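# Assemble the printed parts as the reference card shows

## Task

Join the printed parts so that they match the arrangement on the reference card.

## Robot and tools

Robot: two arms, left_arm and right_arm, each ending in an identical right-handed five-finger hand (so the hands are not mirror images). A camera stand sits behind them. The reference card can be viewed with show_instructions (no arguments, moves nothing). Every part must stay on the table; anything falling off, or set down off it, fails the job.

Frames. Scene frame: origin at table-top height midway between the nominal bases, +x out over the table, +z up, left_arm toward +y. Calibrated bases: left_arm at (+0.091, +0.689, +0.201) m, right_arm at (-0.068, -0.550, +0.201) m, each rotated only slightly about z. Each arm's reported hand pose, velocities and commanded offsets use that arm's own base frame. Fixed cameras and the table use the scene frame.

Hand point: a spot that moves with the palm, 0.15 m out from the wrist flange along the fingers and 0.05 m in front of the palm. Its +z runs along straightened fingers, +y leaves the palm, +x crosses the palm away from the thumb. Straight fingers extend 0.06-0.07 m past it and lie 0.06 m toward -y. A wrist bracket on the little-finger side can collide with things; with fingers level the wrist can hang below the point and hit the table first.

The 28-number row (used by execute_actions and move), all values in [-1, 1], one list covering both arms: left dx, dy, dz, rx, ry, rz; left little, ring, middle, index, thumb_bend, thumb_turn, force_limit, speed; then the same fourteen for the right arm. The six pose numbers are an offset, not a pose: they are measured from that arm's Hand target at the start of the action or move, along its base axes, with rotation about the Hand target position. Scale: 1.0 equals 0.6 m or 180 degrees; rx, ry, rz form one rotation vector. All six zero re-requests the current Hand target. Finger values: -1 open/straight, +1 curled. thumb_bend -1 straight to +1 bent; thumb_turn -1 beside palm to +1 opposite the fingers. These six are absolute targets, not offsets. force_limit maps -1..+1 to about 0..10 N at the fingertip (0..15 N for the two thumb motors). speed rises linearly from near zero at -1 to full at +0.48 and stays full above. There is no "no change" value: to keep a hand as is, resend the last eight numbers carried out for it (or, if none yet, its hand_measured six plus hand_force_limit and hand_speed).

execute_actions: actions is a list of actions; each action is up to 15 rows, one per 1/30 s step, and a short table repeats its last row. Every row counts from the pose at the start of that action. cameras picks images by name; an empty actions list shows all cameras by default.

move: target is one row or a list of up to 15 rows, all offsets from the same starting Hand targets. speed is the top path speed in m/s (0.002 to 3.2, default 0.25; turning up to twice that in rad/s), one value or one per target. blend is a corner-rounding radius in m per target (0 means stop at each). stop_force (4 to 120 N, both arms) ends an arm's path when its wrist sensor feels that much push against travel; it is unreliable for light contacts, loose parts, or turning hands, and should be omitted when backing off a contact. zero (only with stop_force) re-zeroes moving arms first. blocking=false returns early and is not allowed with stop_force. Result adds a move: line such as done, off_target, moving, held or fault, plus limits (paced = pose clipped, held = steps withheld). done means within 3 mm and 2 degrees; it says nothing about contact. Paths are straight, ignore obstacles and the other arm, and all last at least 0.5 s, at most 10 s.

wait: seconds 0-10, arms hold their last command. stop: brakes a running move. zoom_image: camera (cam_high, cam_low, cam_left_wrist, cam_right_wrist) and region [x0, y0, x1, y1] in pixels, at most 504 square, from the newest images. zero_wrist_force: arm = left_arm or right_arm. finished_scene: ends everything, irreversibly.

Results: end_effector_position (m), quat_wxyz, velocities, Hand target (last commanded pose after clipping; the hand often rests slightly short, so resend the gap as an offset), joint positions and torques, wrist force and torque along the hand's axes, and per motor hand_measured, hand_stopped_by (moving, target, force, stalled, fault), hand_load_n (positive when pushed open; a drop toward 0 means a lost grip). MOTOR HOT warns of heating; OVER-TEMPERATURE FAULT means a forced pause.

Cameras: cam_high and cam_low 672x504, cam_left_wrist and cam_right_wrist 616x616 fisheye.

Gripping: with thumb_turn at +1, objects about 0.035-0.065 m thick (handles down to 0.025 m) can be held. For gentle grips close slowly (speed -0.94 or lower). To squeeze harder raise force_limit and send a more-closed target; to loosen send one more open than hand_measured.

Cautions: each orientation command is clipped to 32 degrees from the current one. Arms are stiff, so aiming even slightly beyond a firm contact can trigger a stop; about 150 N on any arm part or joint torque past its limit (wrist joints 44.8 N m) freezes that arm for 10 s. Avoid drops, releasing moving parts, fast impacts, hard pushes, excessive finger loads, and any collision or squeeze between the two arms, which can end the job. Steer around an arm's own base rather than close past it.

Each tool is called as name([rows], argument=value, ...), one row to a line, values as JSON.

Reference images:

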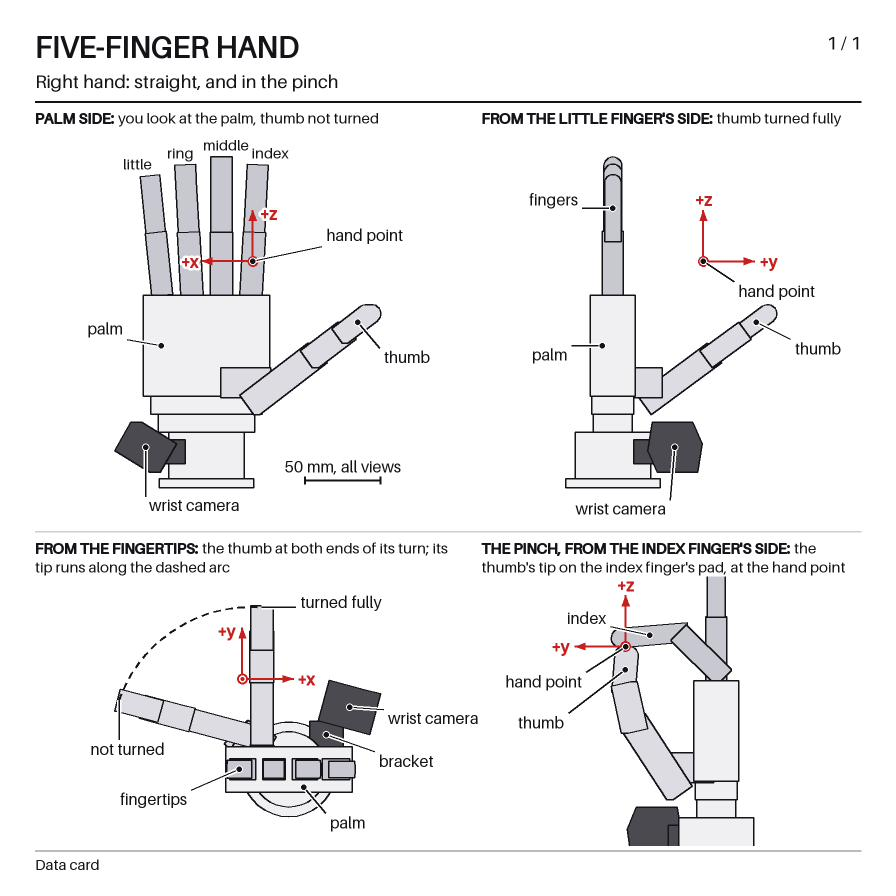

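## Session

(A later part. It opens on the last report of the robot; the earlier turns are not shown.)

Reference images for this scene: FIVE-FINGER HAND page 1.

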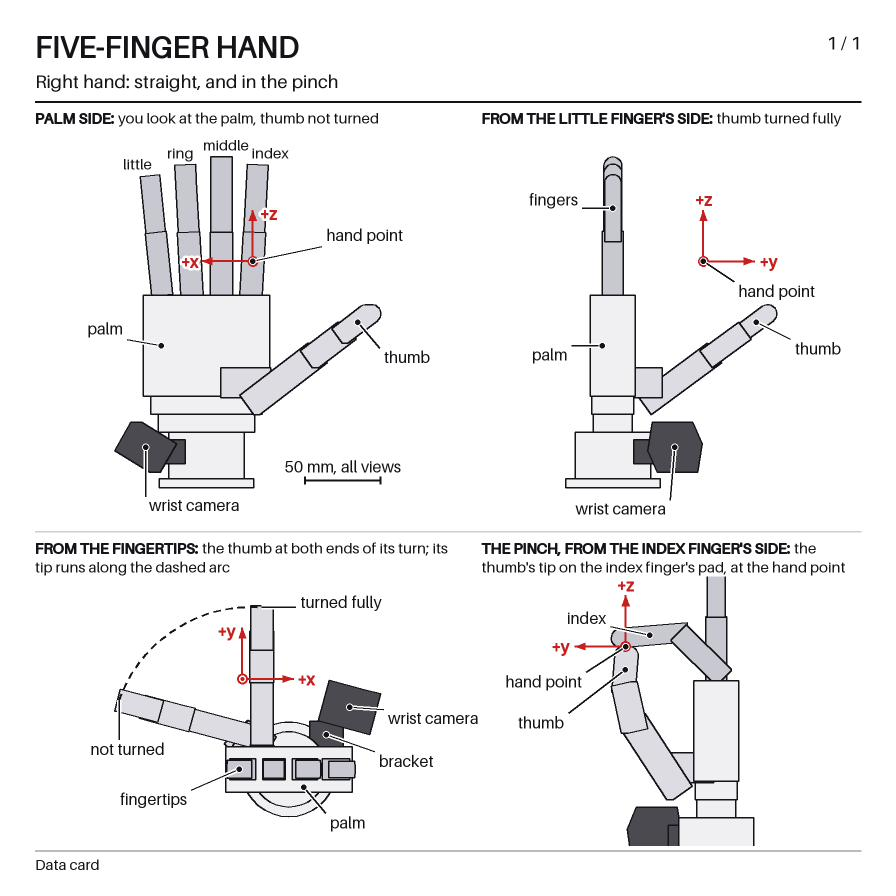

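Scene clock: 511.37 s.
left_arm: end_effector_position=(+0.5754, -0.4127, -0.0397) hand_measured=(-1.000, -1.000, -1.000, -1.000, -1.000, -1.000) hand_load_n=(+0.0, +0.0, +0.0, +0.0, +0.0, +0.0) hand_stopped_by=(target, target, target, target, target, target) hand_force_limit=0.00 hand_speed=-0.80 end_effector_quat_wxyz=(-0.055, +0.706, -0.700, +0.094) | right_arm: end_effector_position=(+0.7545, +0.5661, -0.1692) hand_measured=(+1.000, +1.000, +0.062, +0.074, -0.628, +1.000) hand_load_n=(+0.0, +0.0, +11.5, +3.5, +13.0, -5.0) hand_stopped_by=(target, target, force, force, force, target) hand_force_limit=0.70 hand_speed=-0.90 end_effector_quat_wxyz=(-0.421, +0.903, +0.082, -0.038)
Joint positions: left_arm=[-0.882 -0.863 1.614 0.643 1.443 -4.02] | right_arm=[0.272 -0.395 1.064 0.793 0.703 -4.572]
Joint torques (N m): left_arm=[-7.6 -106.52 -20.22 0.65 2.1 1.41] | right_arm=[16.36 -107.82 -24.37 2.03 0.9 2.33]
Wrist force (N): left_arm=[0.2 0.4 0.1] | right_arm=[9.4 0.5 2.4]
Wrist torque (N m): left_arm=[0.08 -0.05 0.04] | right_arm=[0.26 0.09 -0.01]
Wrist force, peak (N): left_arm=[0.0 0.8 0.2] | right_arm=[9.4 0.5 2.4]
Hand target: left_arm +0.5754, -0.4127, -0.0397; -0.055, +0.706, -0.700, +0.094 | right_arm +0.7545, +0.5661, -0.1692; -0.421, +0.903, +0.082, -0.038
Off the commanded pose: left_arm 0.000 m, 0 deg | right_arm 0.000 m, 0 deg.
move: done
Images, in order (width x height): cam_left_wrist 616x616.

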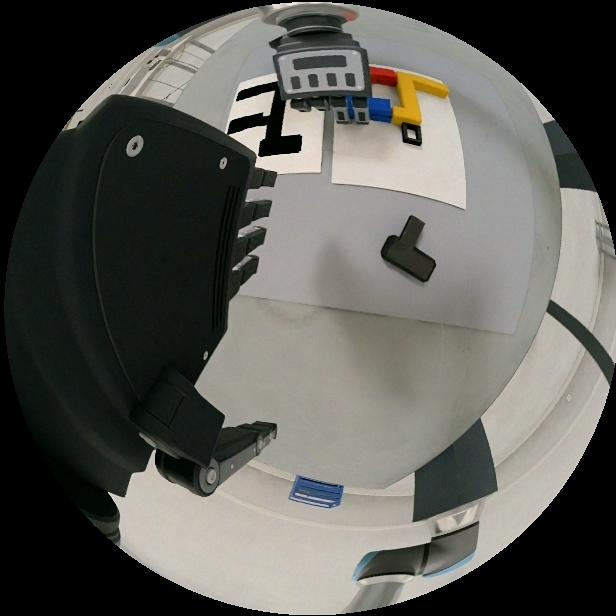

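move([
  [0,0,0,0,0,0,-1,-1,-1,-1,-1,-1,0,-0.8,0.004,0.0008,0,0,0,0,1,1,0.7,0.7,0.5,1,0.7,-0.9],
  [0,0,0,0,0,0,-1,-1,-1,-1,-1,-1,0,-0.8,0.004,0.0008,-0.003,0,0,0,1,1,0.7,0.7,0.5,1,0.7,-0.9],
  [0,0,0,0,0,0,-1,-1,-1,-1,-1,-1,0,-0.8,0.004,0.0008,-0.003,0,0,0,1,1,0.2,0.2,-0.3,1,0.7,-0.9],
  [0,0,0,0,0,0,-1,-1,-1,-1,-1,-1,0,-0.8,0.004,0.0008,-0.003,0,0,0,1,1,-0.3,-0.3,-0.95,1,0.7,-0.9],
], speed=0.01, cameras=["cam_left_wrist"])

zoom_image(camera="cam_left_wrist", region=[340, 60, 410, 130])

Scene clock: 520.33 s.
left_arm: end_effector_position=(+0.5754, -0.4127, -0.0397) hand_measured=(-1.000, -1.000, -1.000, -1.000, -1.000, -1.000) hand_load_n=(+0.0, +0.0, +0.0, +0.0, -0.5, +0.0) hand_stopped_by=(target, target, target, target, target, target) hand_force_limit=0.00 hand_speed=-0.80 end_effector_quat_wxyz=(-0.055, +0.706, -0.700, +0.094) | right_arm: end_effector_position=(+0.7570, +0.5666, -0.1710) hand_measured=(+1.000, +1.000, -0.010, -0.300, -0.950, +1.000) hand_load_n=(+0.0, +0.0, -12.5, +0.0, +0.0, +0.0) hand_stopped_by=(target, target, stalled, target, target, target) hand_force_limit=0.70 hand_speed=-0.90 end_effector_quat_wxyz=(-0.421, +0.903, +0.082, -0.038)
Joint positions: left_arm=[-0.882 -0.863 1.614 0.643 1.443 -4.02] | right_arm=[0.272 -0.389 1.055 0.797 0.703 -4.572]
Joint torques (N m): left_arm=[-4.93 -105.66 -20.02 0.72 1.95 2.03] | right_arm=[12.94 -113.49 -21.6 6.36 -2.47 -1.53]
Wrist force (N): left_arm=[0.1 0.6 -0.2] | right_arm=[-2.9 -1.3 -10.7]
Wrist torque (N m): left_arm=[0.13 -0.03 0.05] | right_arm=[0.13 0.25 0.06]
Wrist force, peak (N): left_arm=[-0.1 0.7 -0.4] | right_arm=[-2.8 -2.1 -11.9]
Hand target: left_arm +0.5754, -0.4127, -0.0397; -0.055, +0.706, -0.700, +0.094 | right_arm +0.7569, +0.5666, -0.1710; -0.421, +0.903, +0.082, -0.038
Off the commanded pose: left_arm 0.000 m, 0 deg | right_arm 0.000 m, 0 deg.
move: done
Images, in order (width x height): cam_left_wrist 616x616.

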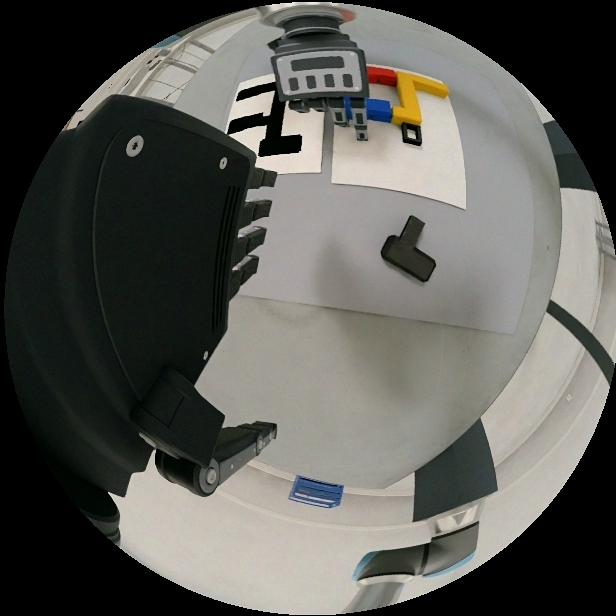

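Scaled by 7.200 from the camera's 616x616 image, which has a finer 880x880 frame.

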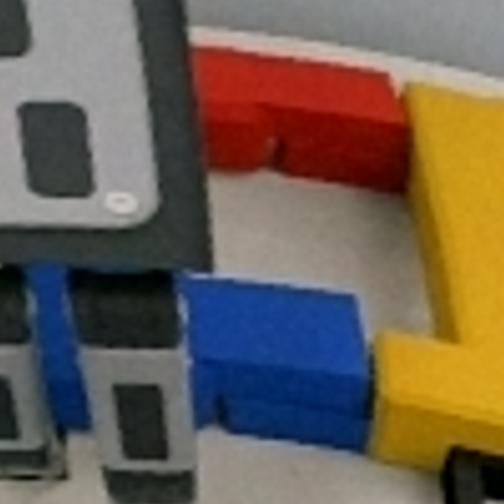

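move([
  [0,0,0,0,0,0,-1,-1,-1,-1,-1,-1,0,-0.8,0,0,0.03,0,0,0,1,1,-0.3,-0.3,-0.95,1,0.7,-0.9],
  [0,0,0,0,0,0,-1,-1,-1,-1,-1,-1,0,-0.8,0,0,0.25,0,0,0,1,1,-0.3,-0.3,-0.95,1,0.7,-0.9],
  [0,0,0,0,0,0,-1,-1,-1,-1,-1,-1,0,-0.8,-0.25,0,0.25,0,0,0,1,1,-0.3,-0.3,-0.95,1,0.7,-0.9],
], speed=[0.03,0.1,0.2], cameras=["cam_left_wrist","cam_high"])

zoom_image(camera="cam_left_wrist", region=[330, 60, 460, 190])

zoom_image(camera="cam_left_wrist", region=[360, 190, 460, 290])

zoom_image(camera="cam_high", region=[130, 90, 290, 250])

Scene clock: 529.93 s.
left_arm: end_effector_position=(+0.5754, -0.4127, -0.0397) hand_measured=(-1.000, -1.000, -1.000, -1.000, -1.000, -1.000) hand_load_n=(+0.0, +0.0, +0.0, +0.0, +0.0, +0.0) hand_stopped_by=(target, target, target, target, target, target) hand_force_limit=0.00 hand_speed=-0.80 end_effector_quat_wxyz=(-0.055, +0.706, -0.700, +0.094) | right_arm: end_effector_position=(+0.6070, +0.5667, -0.0209) hand_measured=(+1.000, +1.000, -0.012, -0.300, -0.950, +1.000) hand_load_n=(+0.0, +0.0, +0.0, +0.0, +0.0, +0.0) hand_stopped_by=(target, target, stalled, target, target, target) hand_force_limit=0.70 hand_speed=-0.90 end_effector_quat_wxyz=(-0.421, +0.903, +0.082, -0.038)
Joint positions: left_arm=[-0.882 -0.863 1.614 0.643 1.443 -4.02] | right_arm=[0.325 -0.742 1.463 0.68 0.71 -4.491]
Joint torques (N m): left_arm=[-6.44 -108.96 -20.93 0.44 1.99 1.94] | right_arm=[-17.34 -82.34 -19.97 7.04 -1.96 -2.77]
Wrist force (N): left_arm=[0.0 0.5 0.0] | right_arm=[-0.6 1.2 1.0]
Wrist torque (N m): left_arm=[0.11 -0.03 0.04] | right_arm=[0.10 0.11 -0.19]
Wrist force, peak (N): left_arm=[-0.1 0.9 0.0] | right_arm=[-2.7 -1.3 -11.1]
Hand target: left_arm +0.5754, -0.4127, -0.0397; -0.055, +0.706, -0.700, +0.094 | right_arm +0.6069, +0.5666, -0.0210; -0.421, +0.903, +0.082, -0.038
Off the commanded pose: left_arm 0.000 m, 0 deg | right_arm 0.000 m, 0 deg.
move: done
Images, in order (width x height): cam_high 672x504, cam_left_wrist 616x616.

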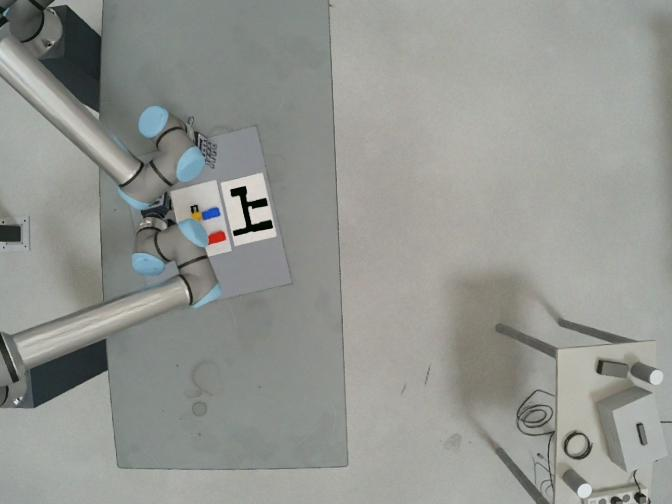

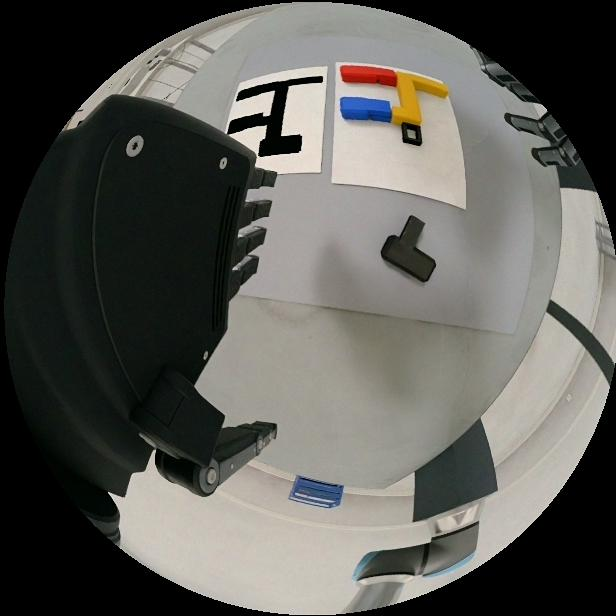

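Scaled by 3.877 from the camera's 616x616 image, which has a finer 880x880 frame.

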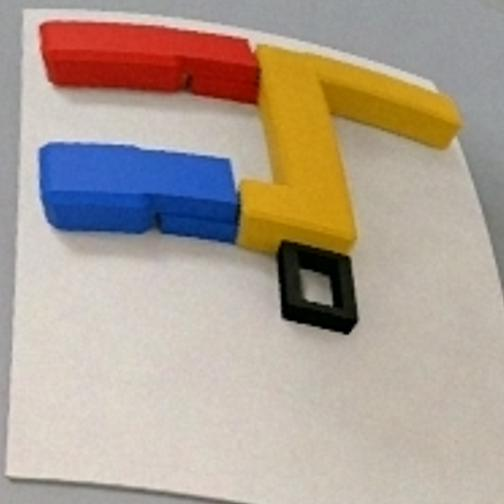

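Scaled by 5.040 from the camera's 616x616 image, which has a finer 880x880 frame.

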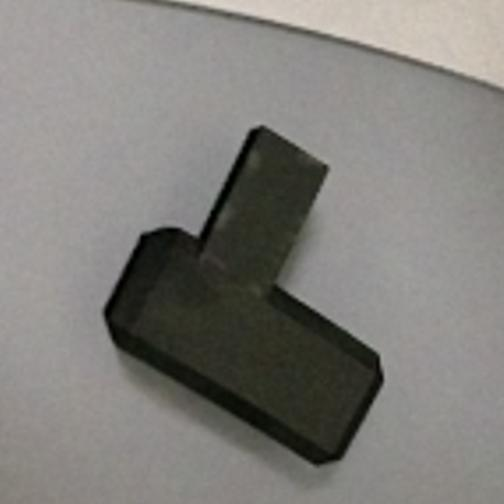

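Scaled by 3.150 from the camera's 672x504 image, which has a finer 960x720 frame.

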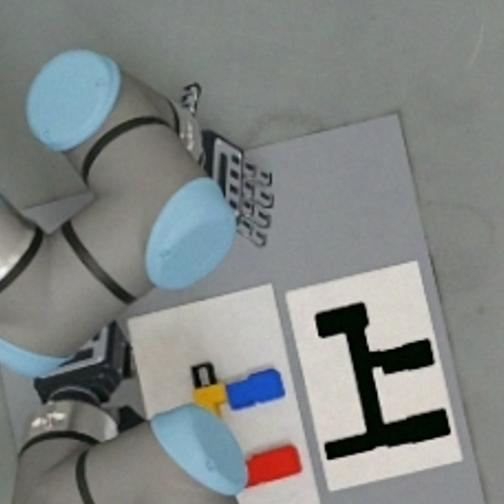

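move(target=[-0.36,0.07,0.18,0,0,-0.328,-1,-1,-1,-1,-1,-1,0,-0.8,-0.2,0,0.1,0,0,0,-1,-1,-0.5,-0.5,-0.9,1,0.7,-0.8], speed=0.2, cameras=["cam_high","cam_low"])

zoom_image(camera="cam_high", region=[140, 130, 240, 230])

Scene clock: 551.80 s.
left_arm: end_effector_position=(+0.3594, -0.3707, +0.0683) hand_measured=(-1.000, -1.000, -1.000, -1.000, -1.000, -1.000) hand_load_n=(+0.0, +0.0, +0.0, +0.0, -0.5, +0.0) hand_stopped_by=(target, target, target, target, target, target) hand_force_limit=0.00 hand_speed=-0.80 end_effector_quat_wxyz=(+0.002, -0.269, +0.957, -0.109) | right_arm: end_effector_position=(+0.4869, +0.5666, +0.0390) hand_measured=(-1.000, -1.000, -0.500, -0.500, -0.900, +1.000) hand_load_n=(+0.0, +0.0, +0.0, +0.0, +0.0, +0.0) hand_stopped_by=(target, target, target, target, target, target) hand_force_limit=0.70 hand_speed=-0.80 end_effector_quat_wxyz=(-0.421, +0.903, +0.082, -0.038)
Joint positions: left_arm=[-1.176 -1.257 2.019 0.593 1.594 -3.297] | right_arm=[0.384 -0.942 1.696 0.581 0.722 -4.403]
Joint torques (N m): left_arm=[5.03 -38.43 -37.03 0.46 -2.45 1.97] | right_arm=[-16.71 -58.74 -32.62 7.41 -2.82 -2.74]
Wrist force (N): left_arm=[0.1 0.1 0.1] | right_arm=[-0.2 1.6 0.7]
Wrist torque (N m): left_arm=[0.01 -0.03 -0.31] | right_arm=[0.10 0.06 -0.12]
Wrist force, peak (N): left_arm=[0.7 0.9 -0.8] | right_arm=[-0.9 1.9 0.6]
Hand target: left_arm +0.3594, -0.3707, +0.0683; +0.002, -0.269, +0.957, -0.109 | right_arm +0.4869, +0.5666, +0.0390; -0.421, +0.903, +0.082, -0.038
Off the commanded pose: left_arm 0.000 m, 0 deg | right_arm 0.000 m, 0 deg.
move: done
Images, in order (width x height): cam_high 672x504, cam_low 672x504.

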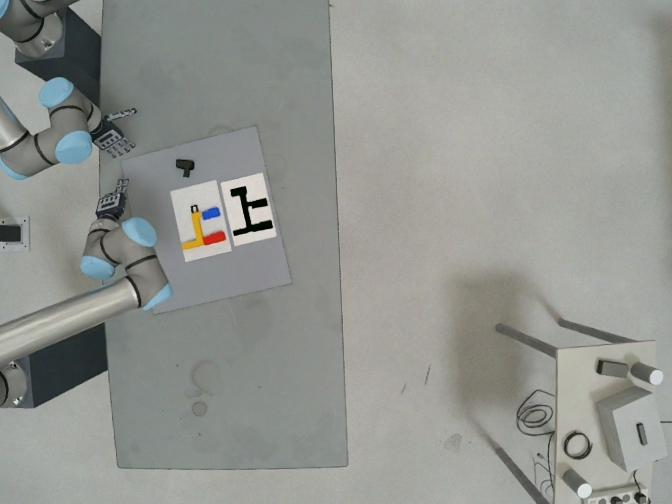

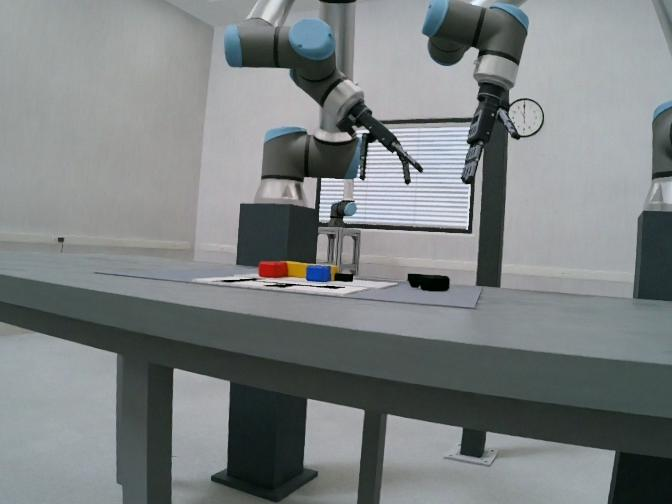

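Scaled by 5.040 from the camera's 672x504 image, which has a finer 960x720 frame.

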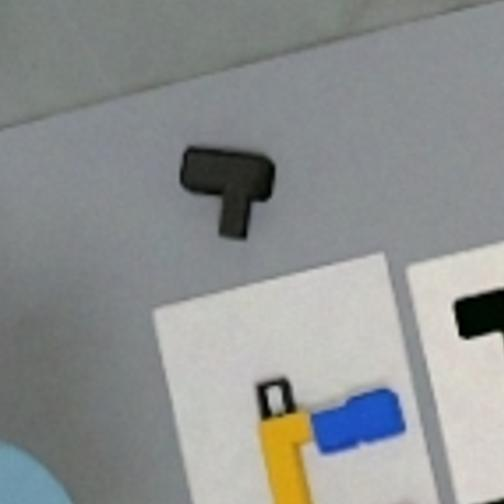

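move([
  [-0.15,0.2,0,0,0,0,-1,-1,-1,-1,-1,-1,0,-0.8,0.2375,0,0,0,0,0,-1,-1,-0.5,-0.5,-0.9,1,0.7,-0.8],
  [-0.15,0.2,0,0,0,0,-1,-1,-1,-1,-1,-1,0,-0.8,0.2375,0.297,-0.18,0,0,-0.1006,-1,-1,-0.5,-0.5,-0.9,1,0.7,-0.8],
], speed=0.2, cameras=["cam_high","cam_right_wrist","cam_low"])

zoom_image(camera="cam_right_wrist", region=[200, 200, 450, 450])

Scene clock: 564.43 s.
left_arm: end_effector_position=(+0.2694, -0.2507, +0.0683) hand_measured=(-1.000, -1.000, -1.000, -1.000, -1.000, -1.000) hand_load_n=(+0.0, +0.0, +0.0, +0.0, +0.0, +0.0) hand_stopped_by=(target, target, target, target, target, target) hand_force_limit=0.00 hand_speed=-0.80 end_effector_quat_wxyz=(+0.002, -0.269, +0.957, -0.109) | right_arm: end_effector_position=(+0.6294, +0.7448, -0.0690) hand_measured=(-1.000, -1.000, -0.500, -0.500, -0.900, +1.000) hand_load_n=(+0.0, -0.5, +0.0, +0.0, +0.0, +0.0) hand_stopped_by=(target, target, target, target, target, target) hand_force_limit=0.70 hand_speed=-0.80 end_effector_quat_wxyz=(-0.422, +0.904, -0.061, +0.028)
Joint positions: left_arm=[-1.287 -1.482 2.312 0.523 1.57 -3.406] | right_arm=[0.531 -0.671 1.312 0.296 0.924 -3.828]
Joint torques (N m): left_arm=[10.61 -39 -18.31 4.79 2.05 1.82] | right_arm=[-3.64 -106.99 -25.42 4.01 -0.05 2.41]
Wrist force (N): left_arm=[0.1 0.3 0.2] | right_arm=[-0.6 1.1 0.2]
Wrist torque (N m): left_arm=[0.05 -0.04 0.06] | right_arm=[0.13 0.10 -0.15]
Wrist force, peak (N): left_arm=[0.2 2.4 -0.4] | right_arm=[-2.5 1.4 1.0]
Hand target: left_arm +0.2694, -0.2507, +0.0683; +0.002, -0.269, +0.957, -0.109 | right_arm +0.6294, +0.7448, -0.0690; -0.422, +0.904, -0.061, +0.028
Off the commanded pose: left_arm 0.000 m, 0 deg | right_arm 0.000 m, 0 deg.
move: done
Images, in order (width x height): cam_high 672x504, cam_low 672x504, cam_right_wrist 616x616.

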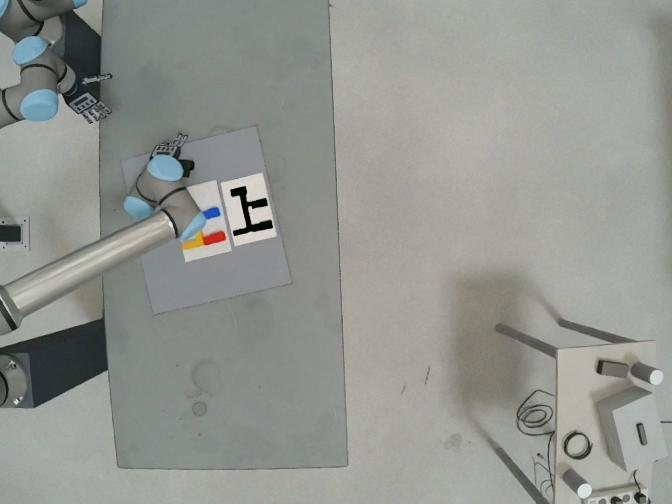

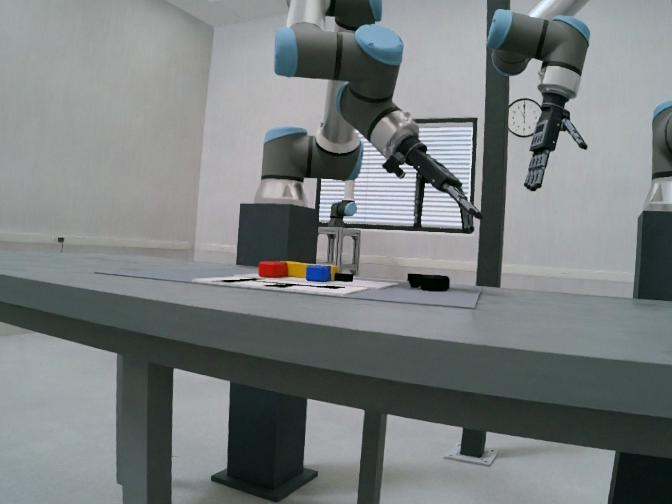

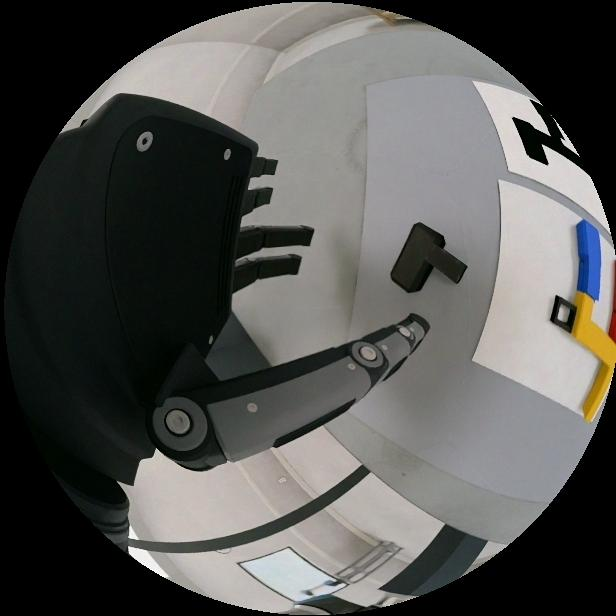

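Scaled by 2.016 from the camera's 616x616 image, which has a finer 880x880 frame.

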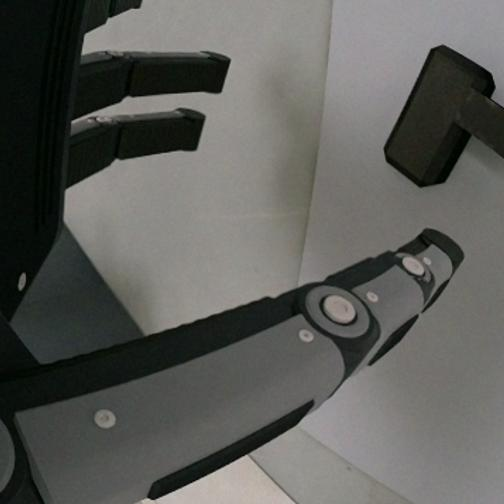

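move(target=[0,0,0,0,0,0,-1,-1,-1,-1,-1,-1,0,-0.8,0,0,-0.12,0,0,0,-1,-1,-0.5,-0.5,-0.9,1,0.7,-0.8], speed=0.06, stop_force=5, cameras=["cam_right_wrist","cam_low"])

zoom_image(camera="cam_right_wrist", region=[250, 180, 450, 380])

zoom_image(camera="cam_low", region=[340, 180, 540, 330])

Scene clock: 572.23 s.
left_arm: end_effector_position=(+0.2694, -0.2507, +0.0683) hand_measured=(-1.000, -1.000, -1.000, -1.000, -1.000, -1.000) hand_load_n=(+0.0, -0.5, +0.0, +0.0, +0.0, +0.0) hand_stopped_by=(target, target, target, target, target, target) hand_force_limit=0.00 hand_speed=-0.80 end_effector_quat_wxyz=(+0.002, -0.269, +0.957, -0.109) | right_arm: end_effector_position=(+0.6295, +0.7448, -0.1410) hand_measured=(-1.000, -1.000, -0.500, -0.500, -0.900, +1.000) hand_load_n=(+0.0, +0.0, +0.0, +0.0, +0.0, +0.0) hand_stopped_by=(target, target, target, target, target, target) hand_force_limit=0.70 hand_speed=-0.80 end_effector_quat_wxyz=(-0.422, +0.904, -0.061, +0.028)
Joint positions: left_arm=[-1.287 -1.482 2.312 0.523 1.57 -3.406] | right_arm=[0.531 -0.594 1.312 0.219 0.924 -3.828]
Joint torques (N m): left_arm=[11.13 -44.92 -18.72 4.68 2.07 1.89] | right_arm=[-7.02 -113.72 -24.45 6.26 0.91 -0.93]
Wrist force (N): left_arm=[0.1 0.2 -0.3] | right_arm=[-0.7 0.5 0.4]
Wrist torque (N m): left_arm=[0.07 -0.03 0.06] | right_arm=[0.05 0.13 -0.18]
Wrist force, peak (N): left_arm=[0.6 0.7 0.0] | right_arm=[-0.7 1.6 1.0]
Hand target: left_arm +0.2694, -0.2507, +0.0683; +0.002, -0.269, +0.957, -0.109 | right_arm +0.6294, +0.7448, -0.1410; -0.422, +0.904, -0.061, +0.028
Off the commanded pose: left_arm 0.000 m, 0 deg | right_arm 0.000 m, 0 deg.
move: done
Images, in order (width x height): cam_low 672x504, cam_right_wrist 616x616.

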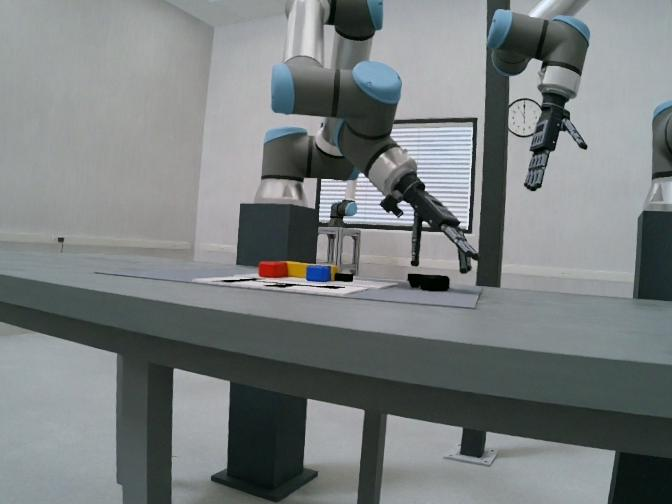

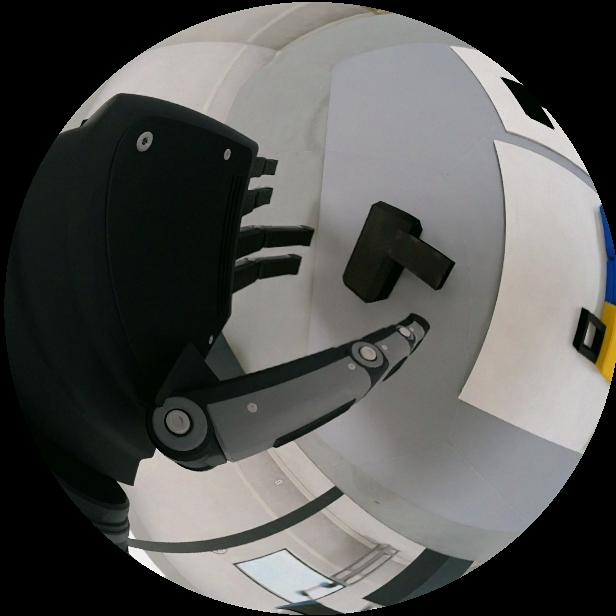

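Scaled by 2.520 from the camera's 616x616 image, which has a finer 880x880 frame.

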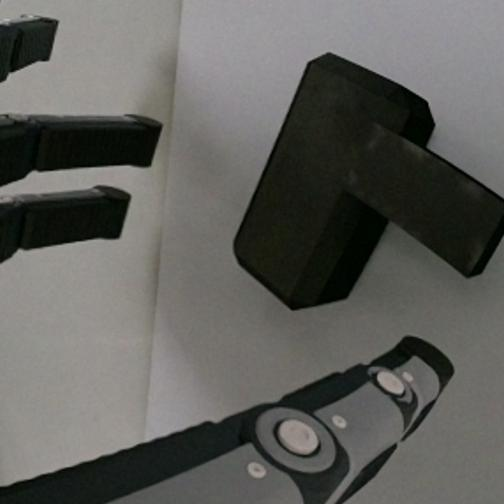

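Scaled by 2.520 from the camera's 672x504 image, which has a finer 960x720 frame.

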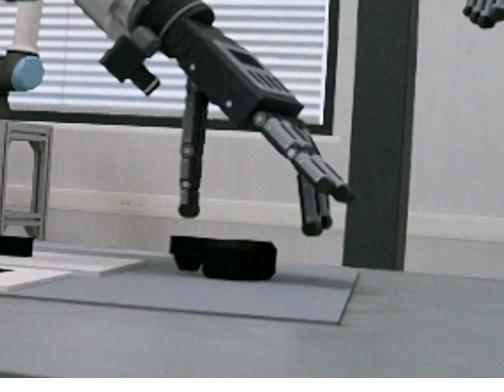

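move(target=[0,0,0,0,0,0,-1,-1,-1,-1,-1,-1,0,-0.8,0,0,-0.0515,0,0,0,-1,-1,-0.5,-0.5,-0.9,1,0.7,-0.8], speed=0.03, stop_force=4, cameras=["cam_right_wrist","cam_low"])

zoom_image(camera="cam_low", region=[340, 180, 540, 330])

Scene clock: 584.57 s.
left_arm: end_effector_position=(+0.2694, -0.2507, +0.0683) hand_measured=(-1.000, -1.000, -1.000, -1.000, -1.000, -1.000) hand_load_n=(+0.0, +0.0, +0.0, +0.0, +0.0, +0.0) hand_stopped_by=(target, target, target, target, target, target) hand_force_limit=0.00 hand_speed=-0.80 end_effector_quat_wxyz=(+0.002, -0.269, +0.957, -0.109) | right_arm: end_effector_position=(+0.6295, +0.7448, -0.1719) hand_measured=(-1.000, -1.000, -0.500, -0.500, -0.900, +1.000) hand_load_n=(+0.0, +0.0, +0.0, +0.0, +0.0, +0.0) hand_stopped_by=(target, target, target, target, target, target) hand_force_limit=0.70 hand_speed=-0.80 end_effector_quat_wxyz=(-0.422, +0.904, -0.061, +0.028)
Joint positions: left_arm=[-1.287 -1.482 2.312 0.523 1.57 -3.406] | right_arm=[0.531 -0.559 1.308 0.188 0.924 -3.828]
Joint torques (N m): left_arm=[11.04 -44.55 -17.58 4.78 2.04 1.69] | right_arm=[-3.51 -114.69 -22.19 6.2 1.1 -1.16]
Wrist force (N): left_arm=[0.3 0.5 -0.2] | right_arm=[-0.7 0.7 0.5]
Wrist torque (N m): left_arm=[0.11 -0.06 0.08] | right_arm=[0.08 0.12 -0.17]
Wrist force, peak (N): left_arm=[0.4 0.6 0.0] | right_arm=[-1.0 1.0 0.6]
Hand target: left_arm +0.2694, -0.2507, +0.0683; +0.002, -0.269, +0.957, -0.109 | right_arm +0.6294, +0.7448, -0.1719; -0.422, +0.904, -0.061, +0.028
Off the commanded pose: left_arm 0.000 m, 0 deg | right_arm 0.000 m, 0 deg.
move: done
Images, in order (width x height): cam_low 672x504, cam_right_wrist 616x616.

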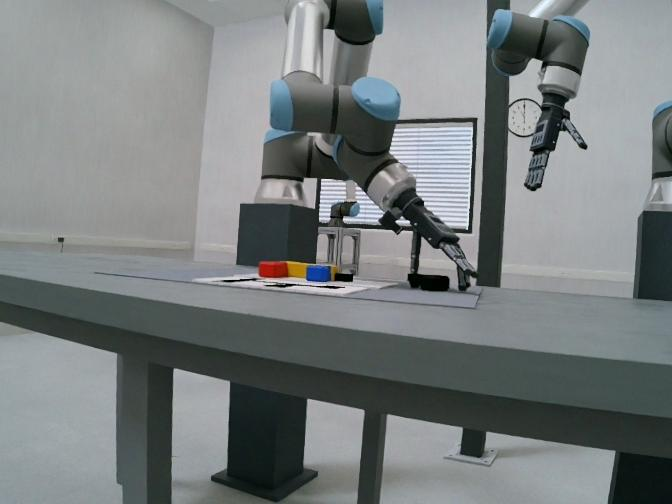

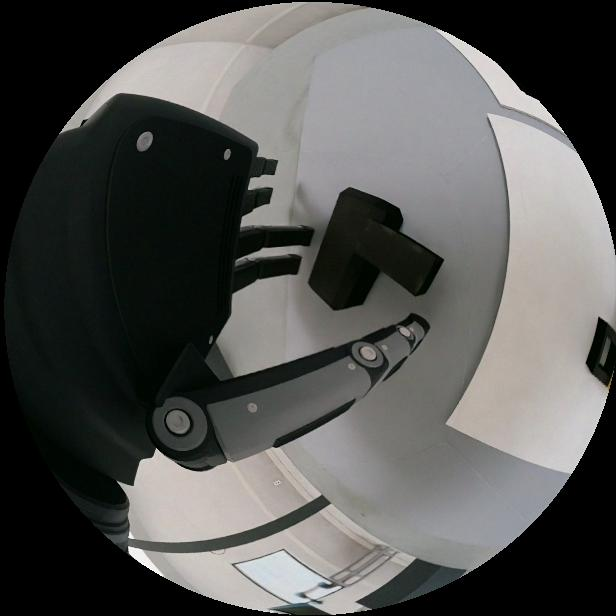

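Scaled by 2.520 from the camera's 672x504 image, which has a finer 960x720 frame.

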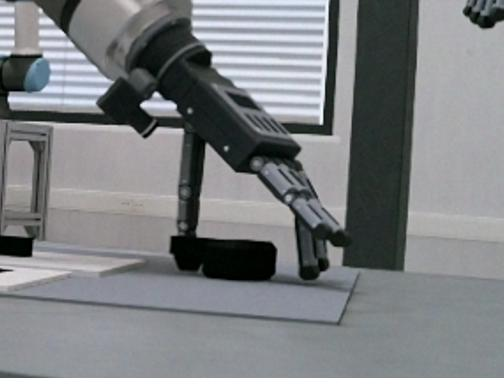

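move(target=[0,0,0,0,0,0,-1,-1,-1,-1,-1,-1,0,-0.8,0,0,0,0,0,0,-1,-1,0.5,0.5,0.35,1,-0.2,-0.9], cameras=["cam_right_wrist"])

zoom_image(camera="cam_right_wrist", region=[250, 160, 450, 360])

Scene clock: 589.70 s.
left_arm: end_effector_position=(+0.2694, -0.2507, +0.0683) hand_measured=(-1.000, -1.000, -1.000, -1.000, -1.000, -1.000) hand_load_n=(+0.0, +0.0, +0.0, +0.0, +0.0, +0.0) hand_stopped_by=(target, target, target, target, target, target) hand_force_limit=0.00 hand_speed=-0.80 end_effector_quat_wxyz=(+0.002, -0.269, +0.957, -0.109) | right_arm: end_effector_position=(+0.6294, +0.7448, -0.1719) hand_measured=(-1.000, -1.000, +0.048, +0.094, -0.608, +1.000) hand_load_n=(+0.0, +0.0, +4.5, +4.5, +8.0, +1.0) hand_stopped_by=(target, target, force, force, force, target) hand_force_limit=-0.20 hand_speed=-0.90 end_effector_quat_wxyz=(-0.422, +0.904, -0.061, +0.028)
Joint positions: left_arm=[-1.287 -1.482 2.312 0.523 1.57 -3.406] | right_arm=[0.531 -0.559 1.308 0.188 0.924 -3.828]
Joint torques (N m): left_arm=[10.91 -45.87 -17.55 4.94 2.02 1.87] | right_arm=[0.51 -114.13 -21.73 6.25 1.09 -0.31]
Wrist force (N): left_arm=[0.1 0.3 -0.3] | right_arm=[-0.5 0.8 0.5]
Wrist torque (N m): left_arm=[0.08 -0.03 0.05] | right_arm=[0.08 0.10 -0.16]
Wrist force, peak (N): left_arm=[0.4 0.5 -0.4] | right_arm=[-0.7 0.9 1.1]
Hand target: left_arm +0.2694, -0.2507, +0.0683; +0.002, -0.269, +0.957, -0.109 | right_arm +0.6294, +0.7448, -0.1719; -0.422, +0.904, -0.061, +0.028
Off the commanded pose: left_arm 0.000 m, 0 deg | right_arm 0.000 m, 0 deg.
move: done
Images, in order (width x height): cam_right_wrist 616x616.

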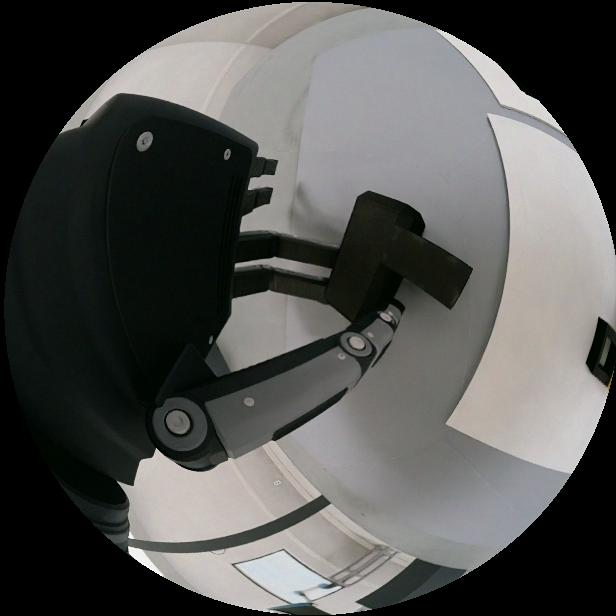

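Scaled by 2.520 from the camera's 616x616 image, which has a finer 880x880 frame.

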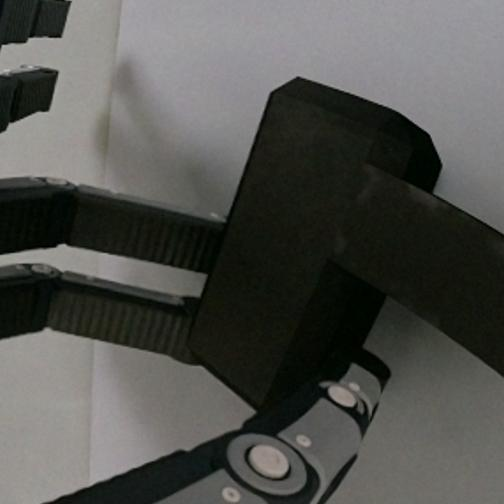

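Good grip. Tighten and lift.

move([
  [0,0,0,0,0,0,-1,-1,-1,-1,-1,-1,0,-0.8,0,0,0,0,0,0,-1,-1,0.7,0.7,0.5,1,0.7,-0.9],
  [0,0,0.1,0,0,0,-1,-1,-1,-1,-1,-1,0,-0.8,0,0,0.1,0,0,0,-1,-1,0.7,0.7,0.5,1,0.7,-0.9],
], speed=0.06, cameras=["cam_right_wrist","cam_low"])

zoom_image(camera="cam_low", region=[340, 150, 540, 300])

Scene clock: 594.63 s.
left_arm: end_effector_position=(+0.2694, -0.2508, +0.1284) hand_measured=(-1.000, -1.000, -1.000, -1.000, -1.000, -1.000) hand_load_n=(+0.0, +0.0, +0.0, +0.0, +0.0, +0.0) hand_stopped_by=(target, target, target, target, target, target) hand_force_limit=0.00 hand_speed=-0.80 end_effector_quat_wxyz=(+0.002, -0.269, +0.957, -0.109) end_effector_velocity=(+0.000, +0.000, -0.002) end_effector_angular_velocity=(+0.000, +0.000, +0.000) | right_arm: end_effector_position=(+0.6294, +0.7447, -0.1117) hand_measured=(-1.000, -1.000, +0.064, +0.120, -0.608, +1.000) hand_load_n=(+0.0, +0.0, +7.5, +10.5, +16.5, +0.5) hand_stopped_by=(target, target, force, force, force, target) hand_force_limit=0.70 hand_speed=-0.90 end_effector_quat_wxyz=(-0.422, +0.904, -0.061, +0.028)
Joint positions: left_arm=[-1.287 -1.572 2.262 0.662 1.57 -3.406] | right_arm=[0.531 -0.626 1.314 0.249 0.924 -3.828]
Joint velocities: left_arm=[0 0.003 0.003 -0.005 0 0] | right_arm=[within noise]
Joint torques (N m): left_arm=[5.27 -15.61 -21.76 0.58 1.88 0.31] | right_arm=[6.31 -79.24 -23.56 -2.4 1.18 1.74]
Wrist force (N): left_arm=[-0.2 0.7 -0.1] | right_arm=[-0.5 1.0 0.6]
Wrist torque (N m): left_arm=[0.12 0.02 0.05] | right_arm=[0.09 0.09 -0.16]
Wrist force, peak (N): left_arm=[0.1 0.1 -1.3] | right_arm=[-0.5 1.4 1.3]
Hand target: left_arm +0.2694, -0.2507, +0.1283; +0.002, -0.269, +0.957, -0.109 | right_arm +0.6294, +0.7448, -0.1119; -0.422, +0.904, -0.061, +0.028
Off the commanded pose: left_arm 0.000 m, 0 deg | right_arm 0.000 m, 0 deg.
move: done
Images, in order (width x height): cam_low 672x504, cam_right_wrist 616x616.

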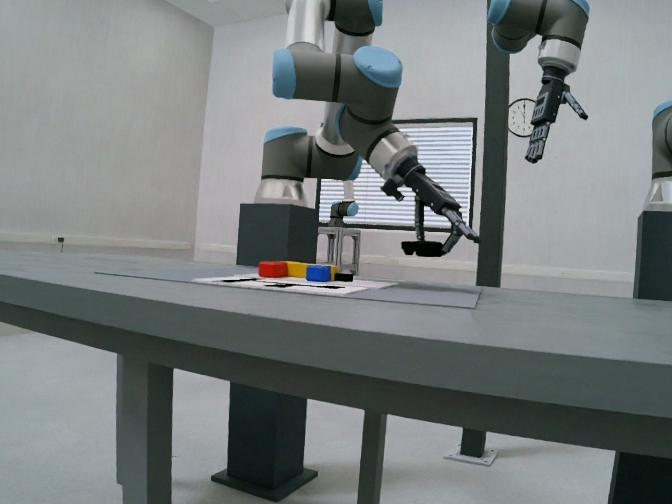

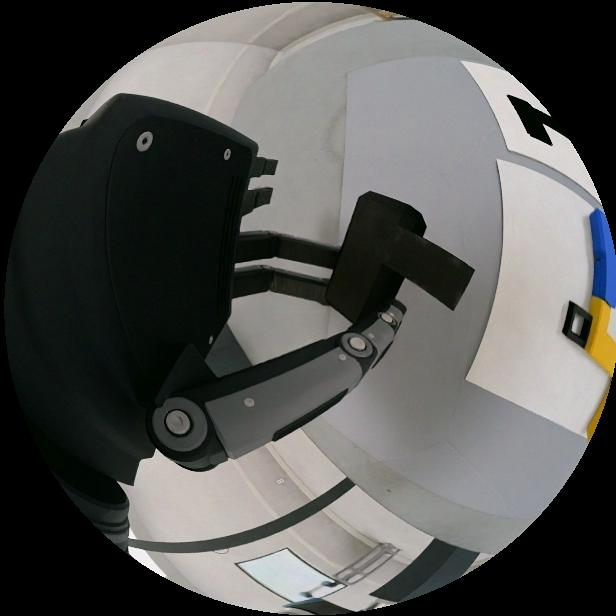

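Scaled by 2.520 from the camera's 672x504 image, which has a finer 960x720 frame.

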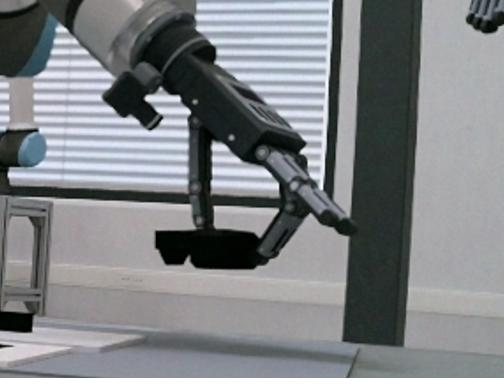

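move([
  [0,0,0,0,0,0,-1,-1,-1,-1,-1,-1,0,-0.8,0.0233,-0.2423,0,0,0,0.105,-1,-1,0.7,0.7,0.5,1,0.7,-0.9],
  [0.51,-0.187,-0.197,0,0,0.328,-1,-1,-1,-1,-1,-1,0,-0.8,0.0233,-0.2423,0,0,0,0.105,-1,-1,0.7,0.7,0.5,1,0.7,-0.9],
], speed=0.15, cameras=["cam_high","cam_left_wrist","cam_right_wrist"])

zoom_image(camera="cam_left_wrist", region=[330, 60, 470, 200])

zoom_image(camera="cam_right_wrist", region=[300, 180, 500, 380])

Scene clock: 614.17 s.
left_arm: end_effector_position=(+0.5754, -0.3628, +0.0100) hand_measured=(-1.000, -1.000, -1.000, -1.000, -1.000, -1.000) hand_load_n=(+0.0, +0.0, +0.0, +0.0, -0.5, +0.0) hand_stopped_by=(target, target, target, target, target, target) hand_force_limit=0.00 hand_speed=-0.80 end_effector_quat_wxyz=(-0.055, +0.706, -0.700, +0.094) | right_arm: end_effector_position=(+0.6434, +0.5994, -0.1119) hand_measured=(-1.000, -1.000, +0.064, +0.120, -0.608, +1.000) hand_load_n=(+0.0, +0.0, +7.5, +10.5, +17.0, +0.5) hand_stopped_by=(target, target, force, force, force, target) hand_force_limit=0.70 hand_speed=-0.90 end_effector_quat_wxyz=(-0.421, +0.902, +0.088, -0.041)
Joint positions: left_arm=[-0.834 -0.954 1.667 0.675 1.451 -3.972] | right_arm=[0.349 -0.578 1.325 0.643 0.712 -4.475]
Joint torques (N m): left_arm=[-6.48 -94.72 -26.6 0.49 2.29 0.05] | right_arm=[14.47 -112.62 -20.13 1.72 0.94 2.41]
Wrist force (N): left_arm=[-0.3 0.4 -0.3] | right_arm=[-0.9 1.8 0.8]
Wrist torque (N m): left_arm=[0.11 0.03 0.03] | right_arm=[0.17 0.09 0.12]
Wrist force, peak (N): left_arm=[0.8 1.3 -0.5] | right_arm=[-0.8 2.6 0.2]
Hand target: left_arm +0.5754, -0.3629, +0.0101; -0.055, +0.706, -0.700, +0.094 | right_arm +0.6434, +0.5994, -0.1119; -0.421, +0.902, +0.088, -0.041
Off the commanded pose: left_arm 0.000 m, 0 deg | right_arm 0.000 m, 0 deg.
move: done
Images, in order (width x height): cam_high 672x504, cam_left_wrist 616x616, cam_right_wrist 616x616.

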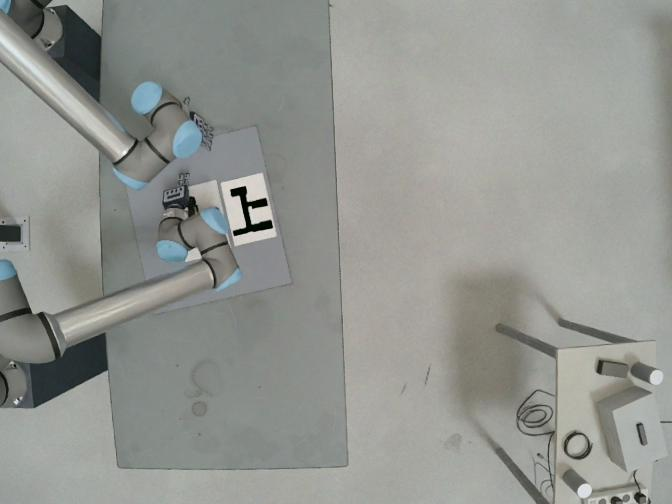

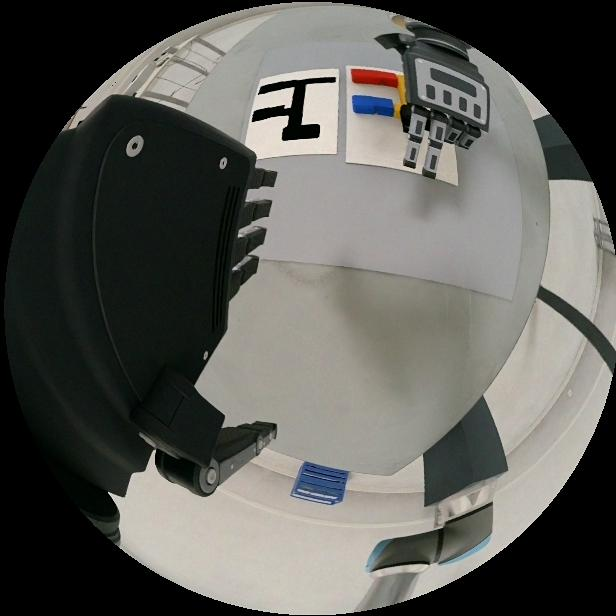

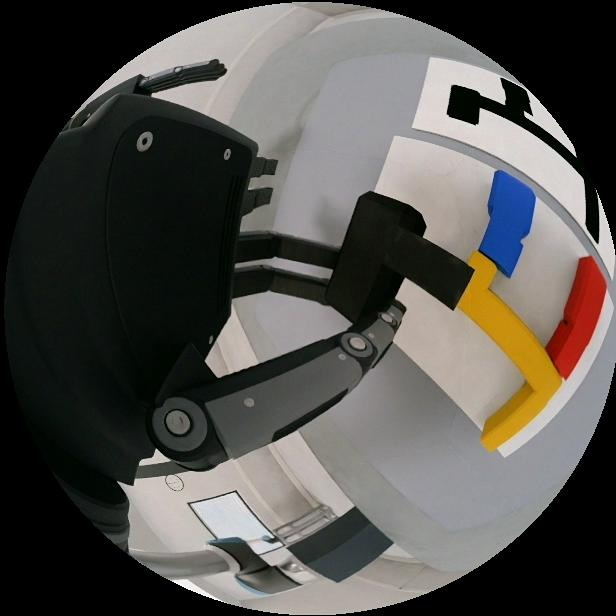

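Scaled by 3.600 from the camera's 616x616 image, which has a finer 880x880 frame.

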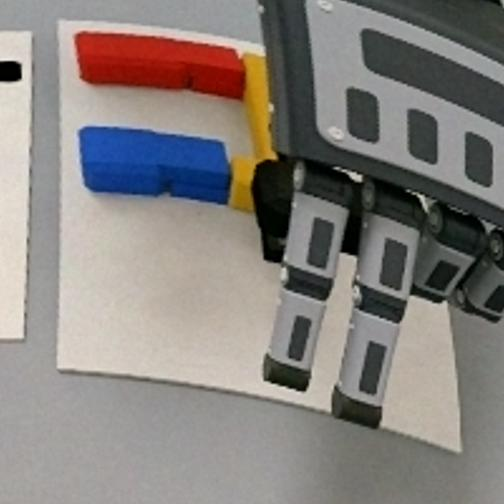

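Scaled by 2.520 from the camera's 616x616 image, which has a finer 880x880 frame.

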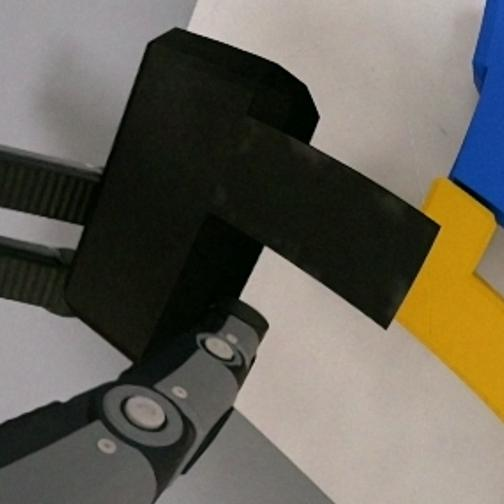

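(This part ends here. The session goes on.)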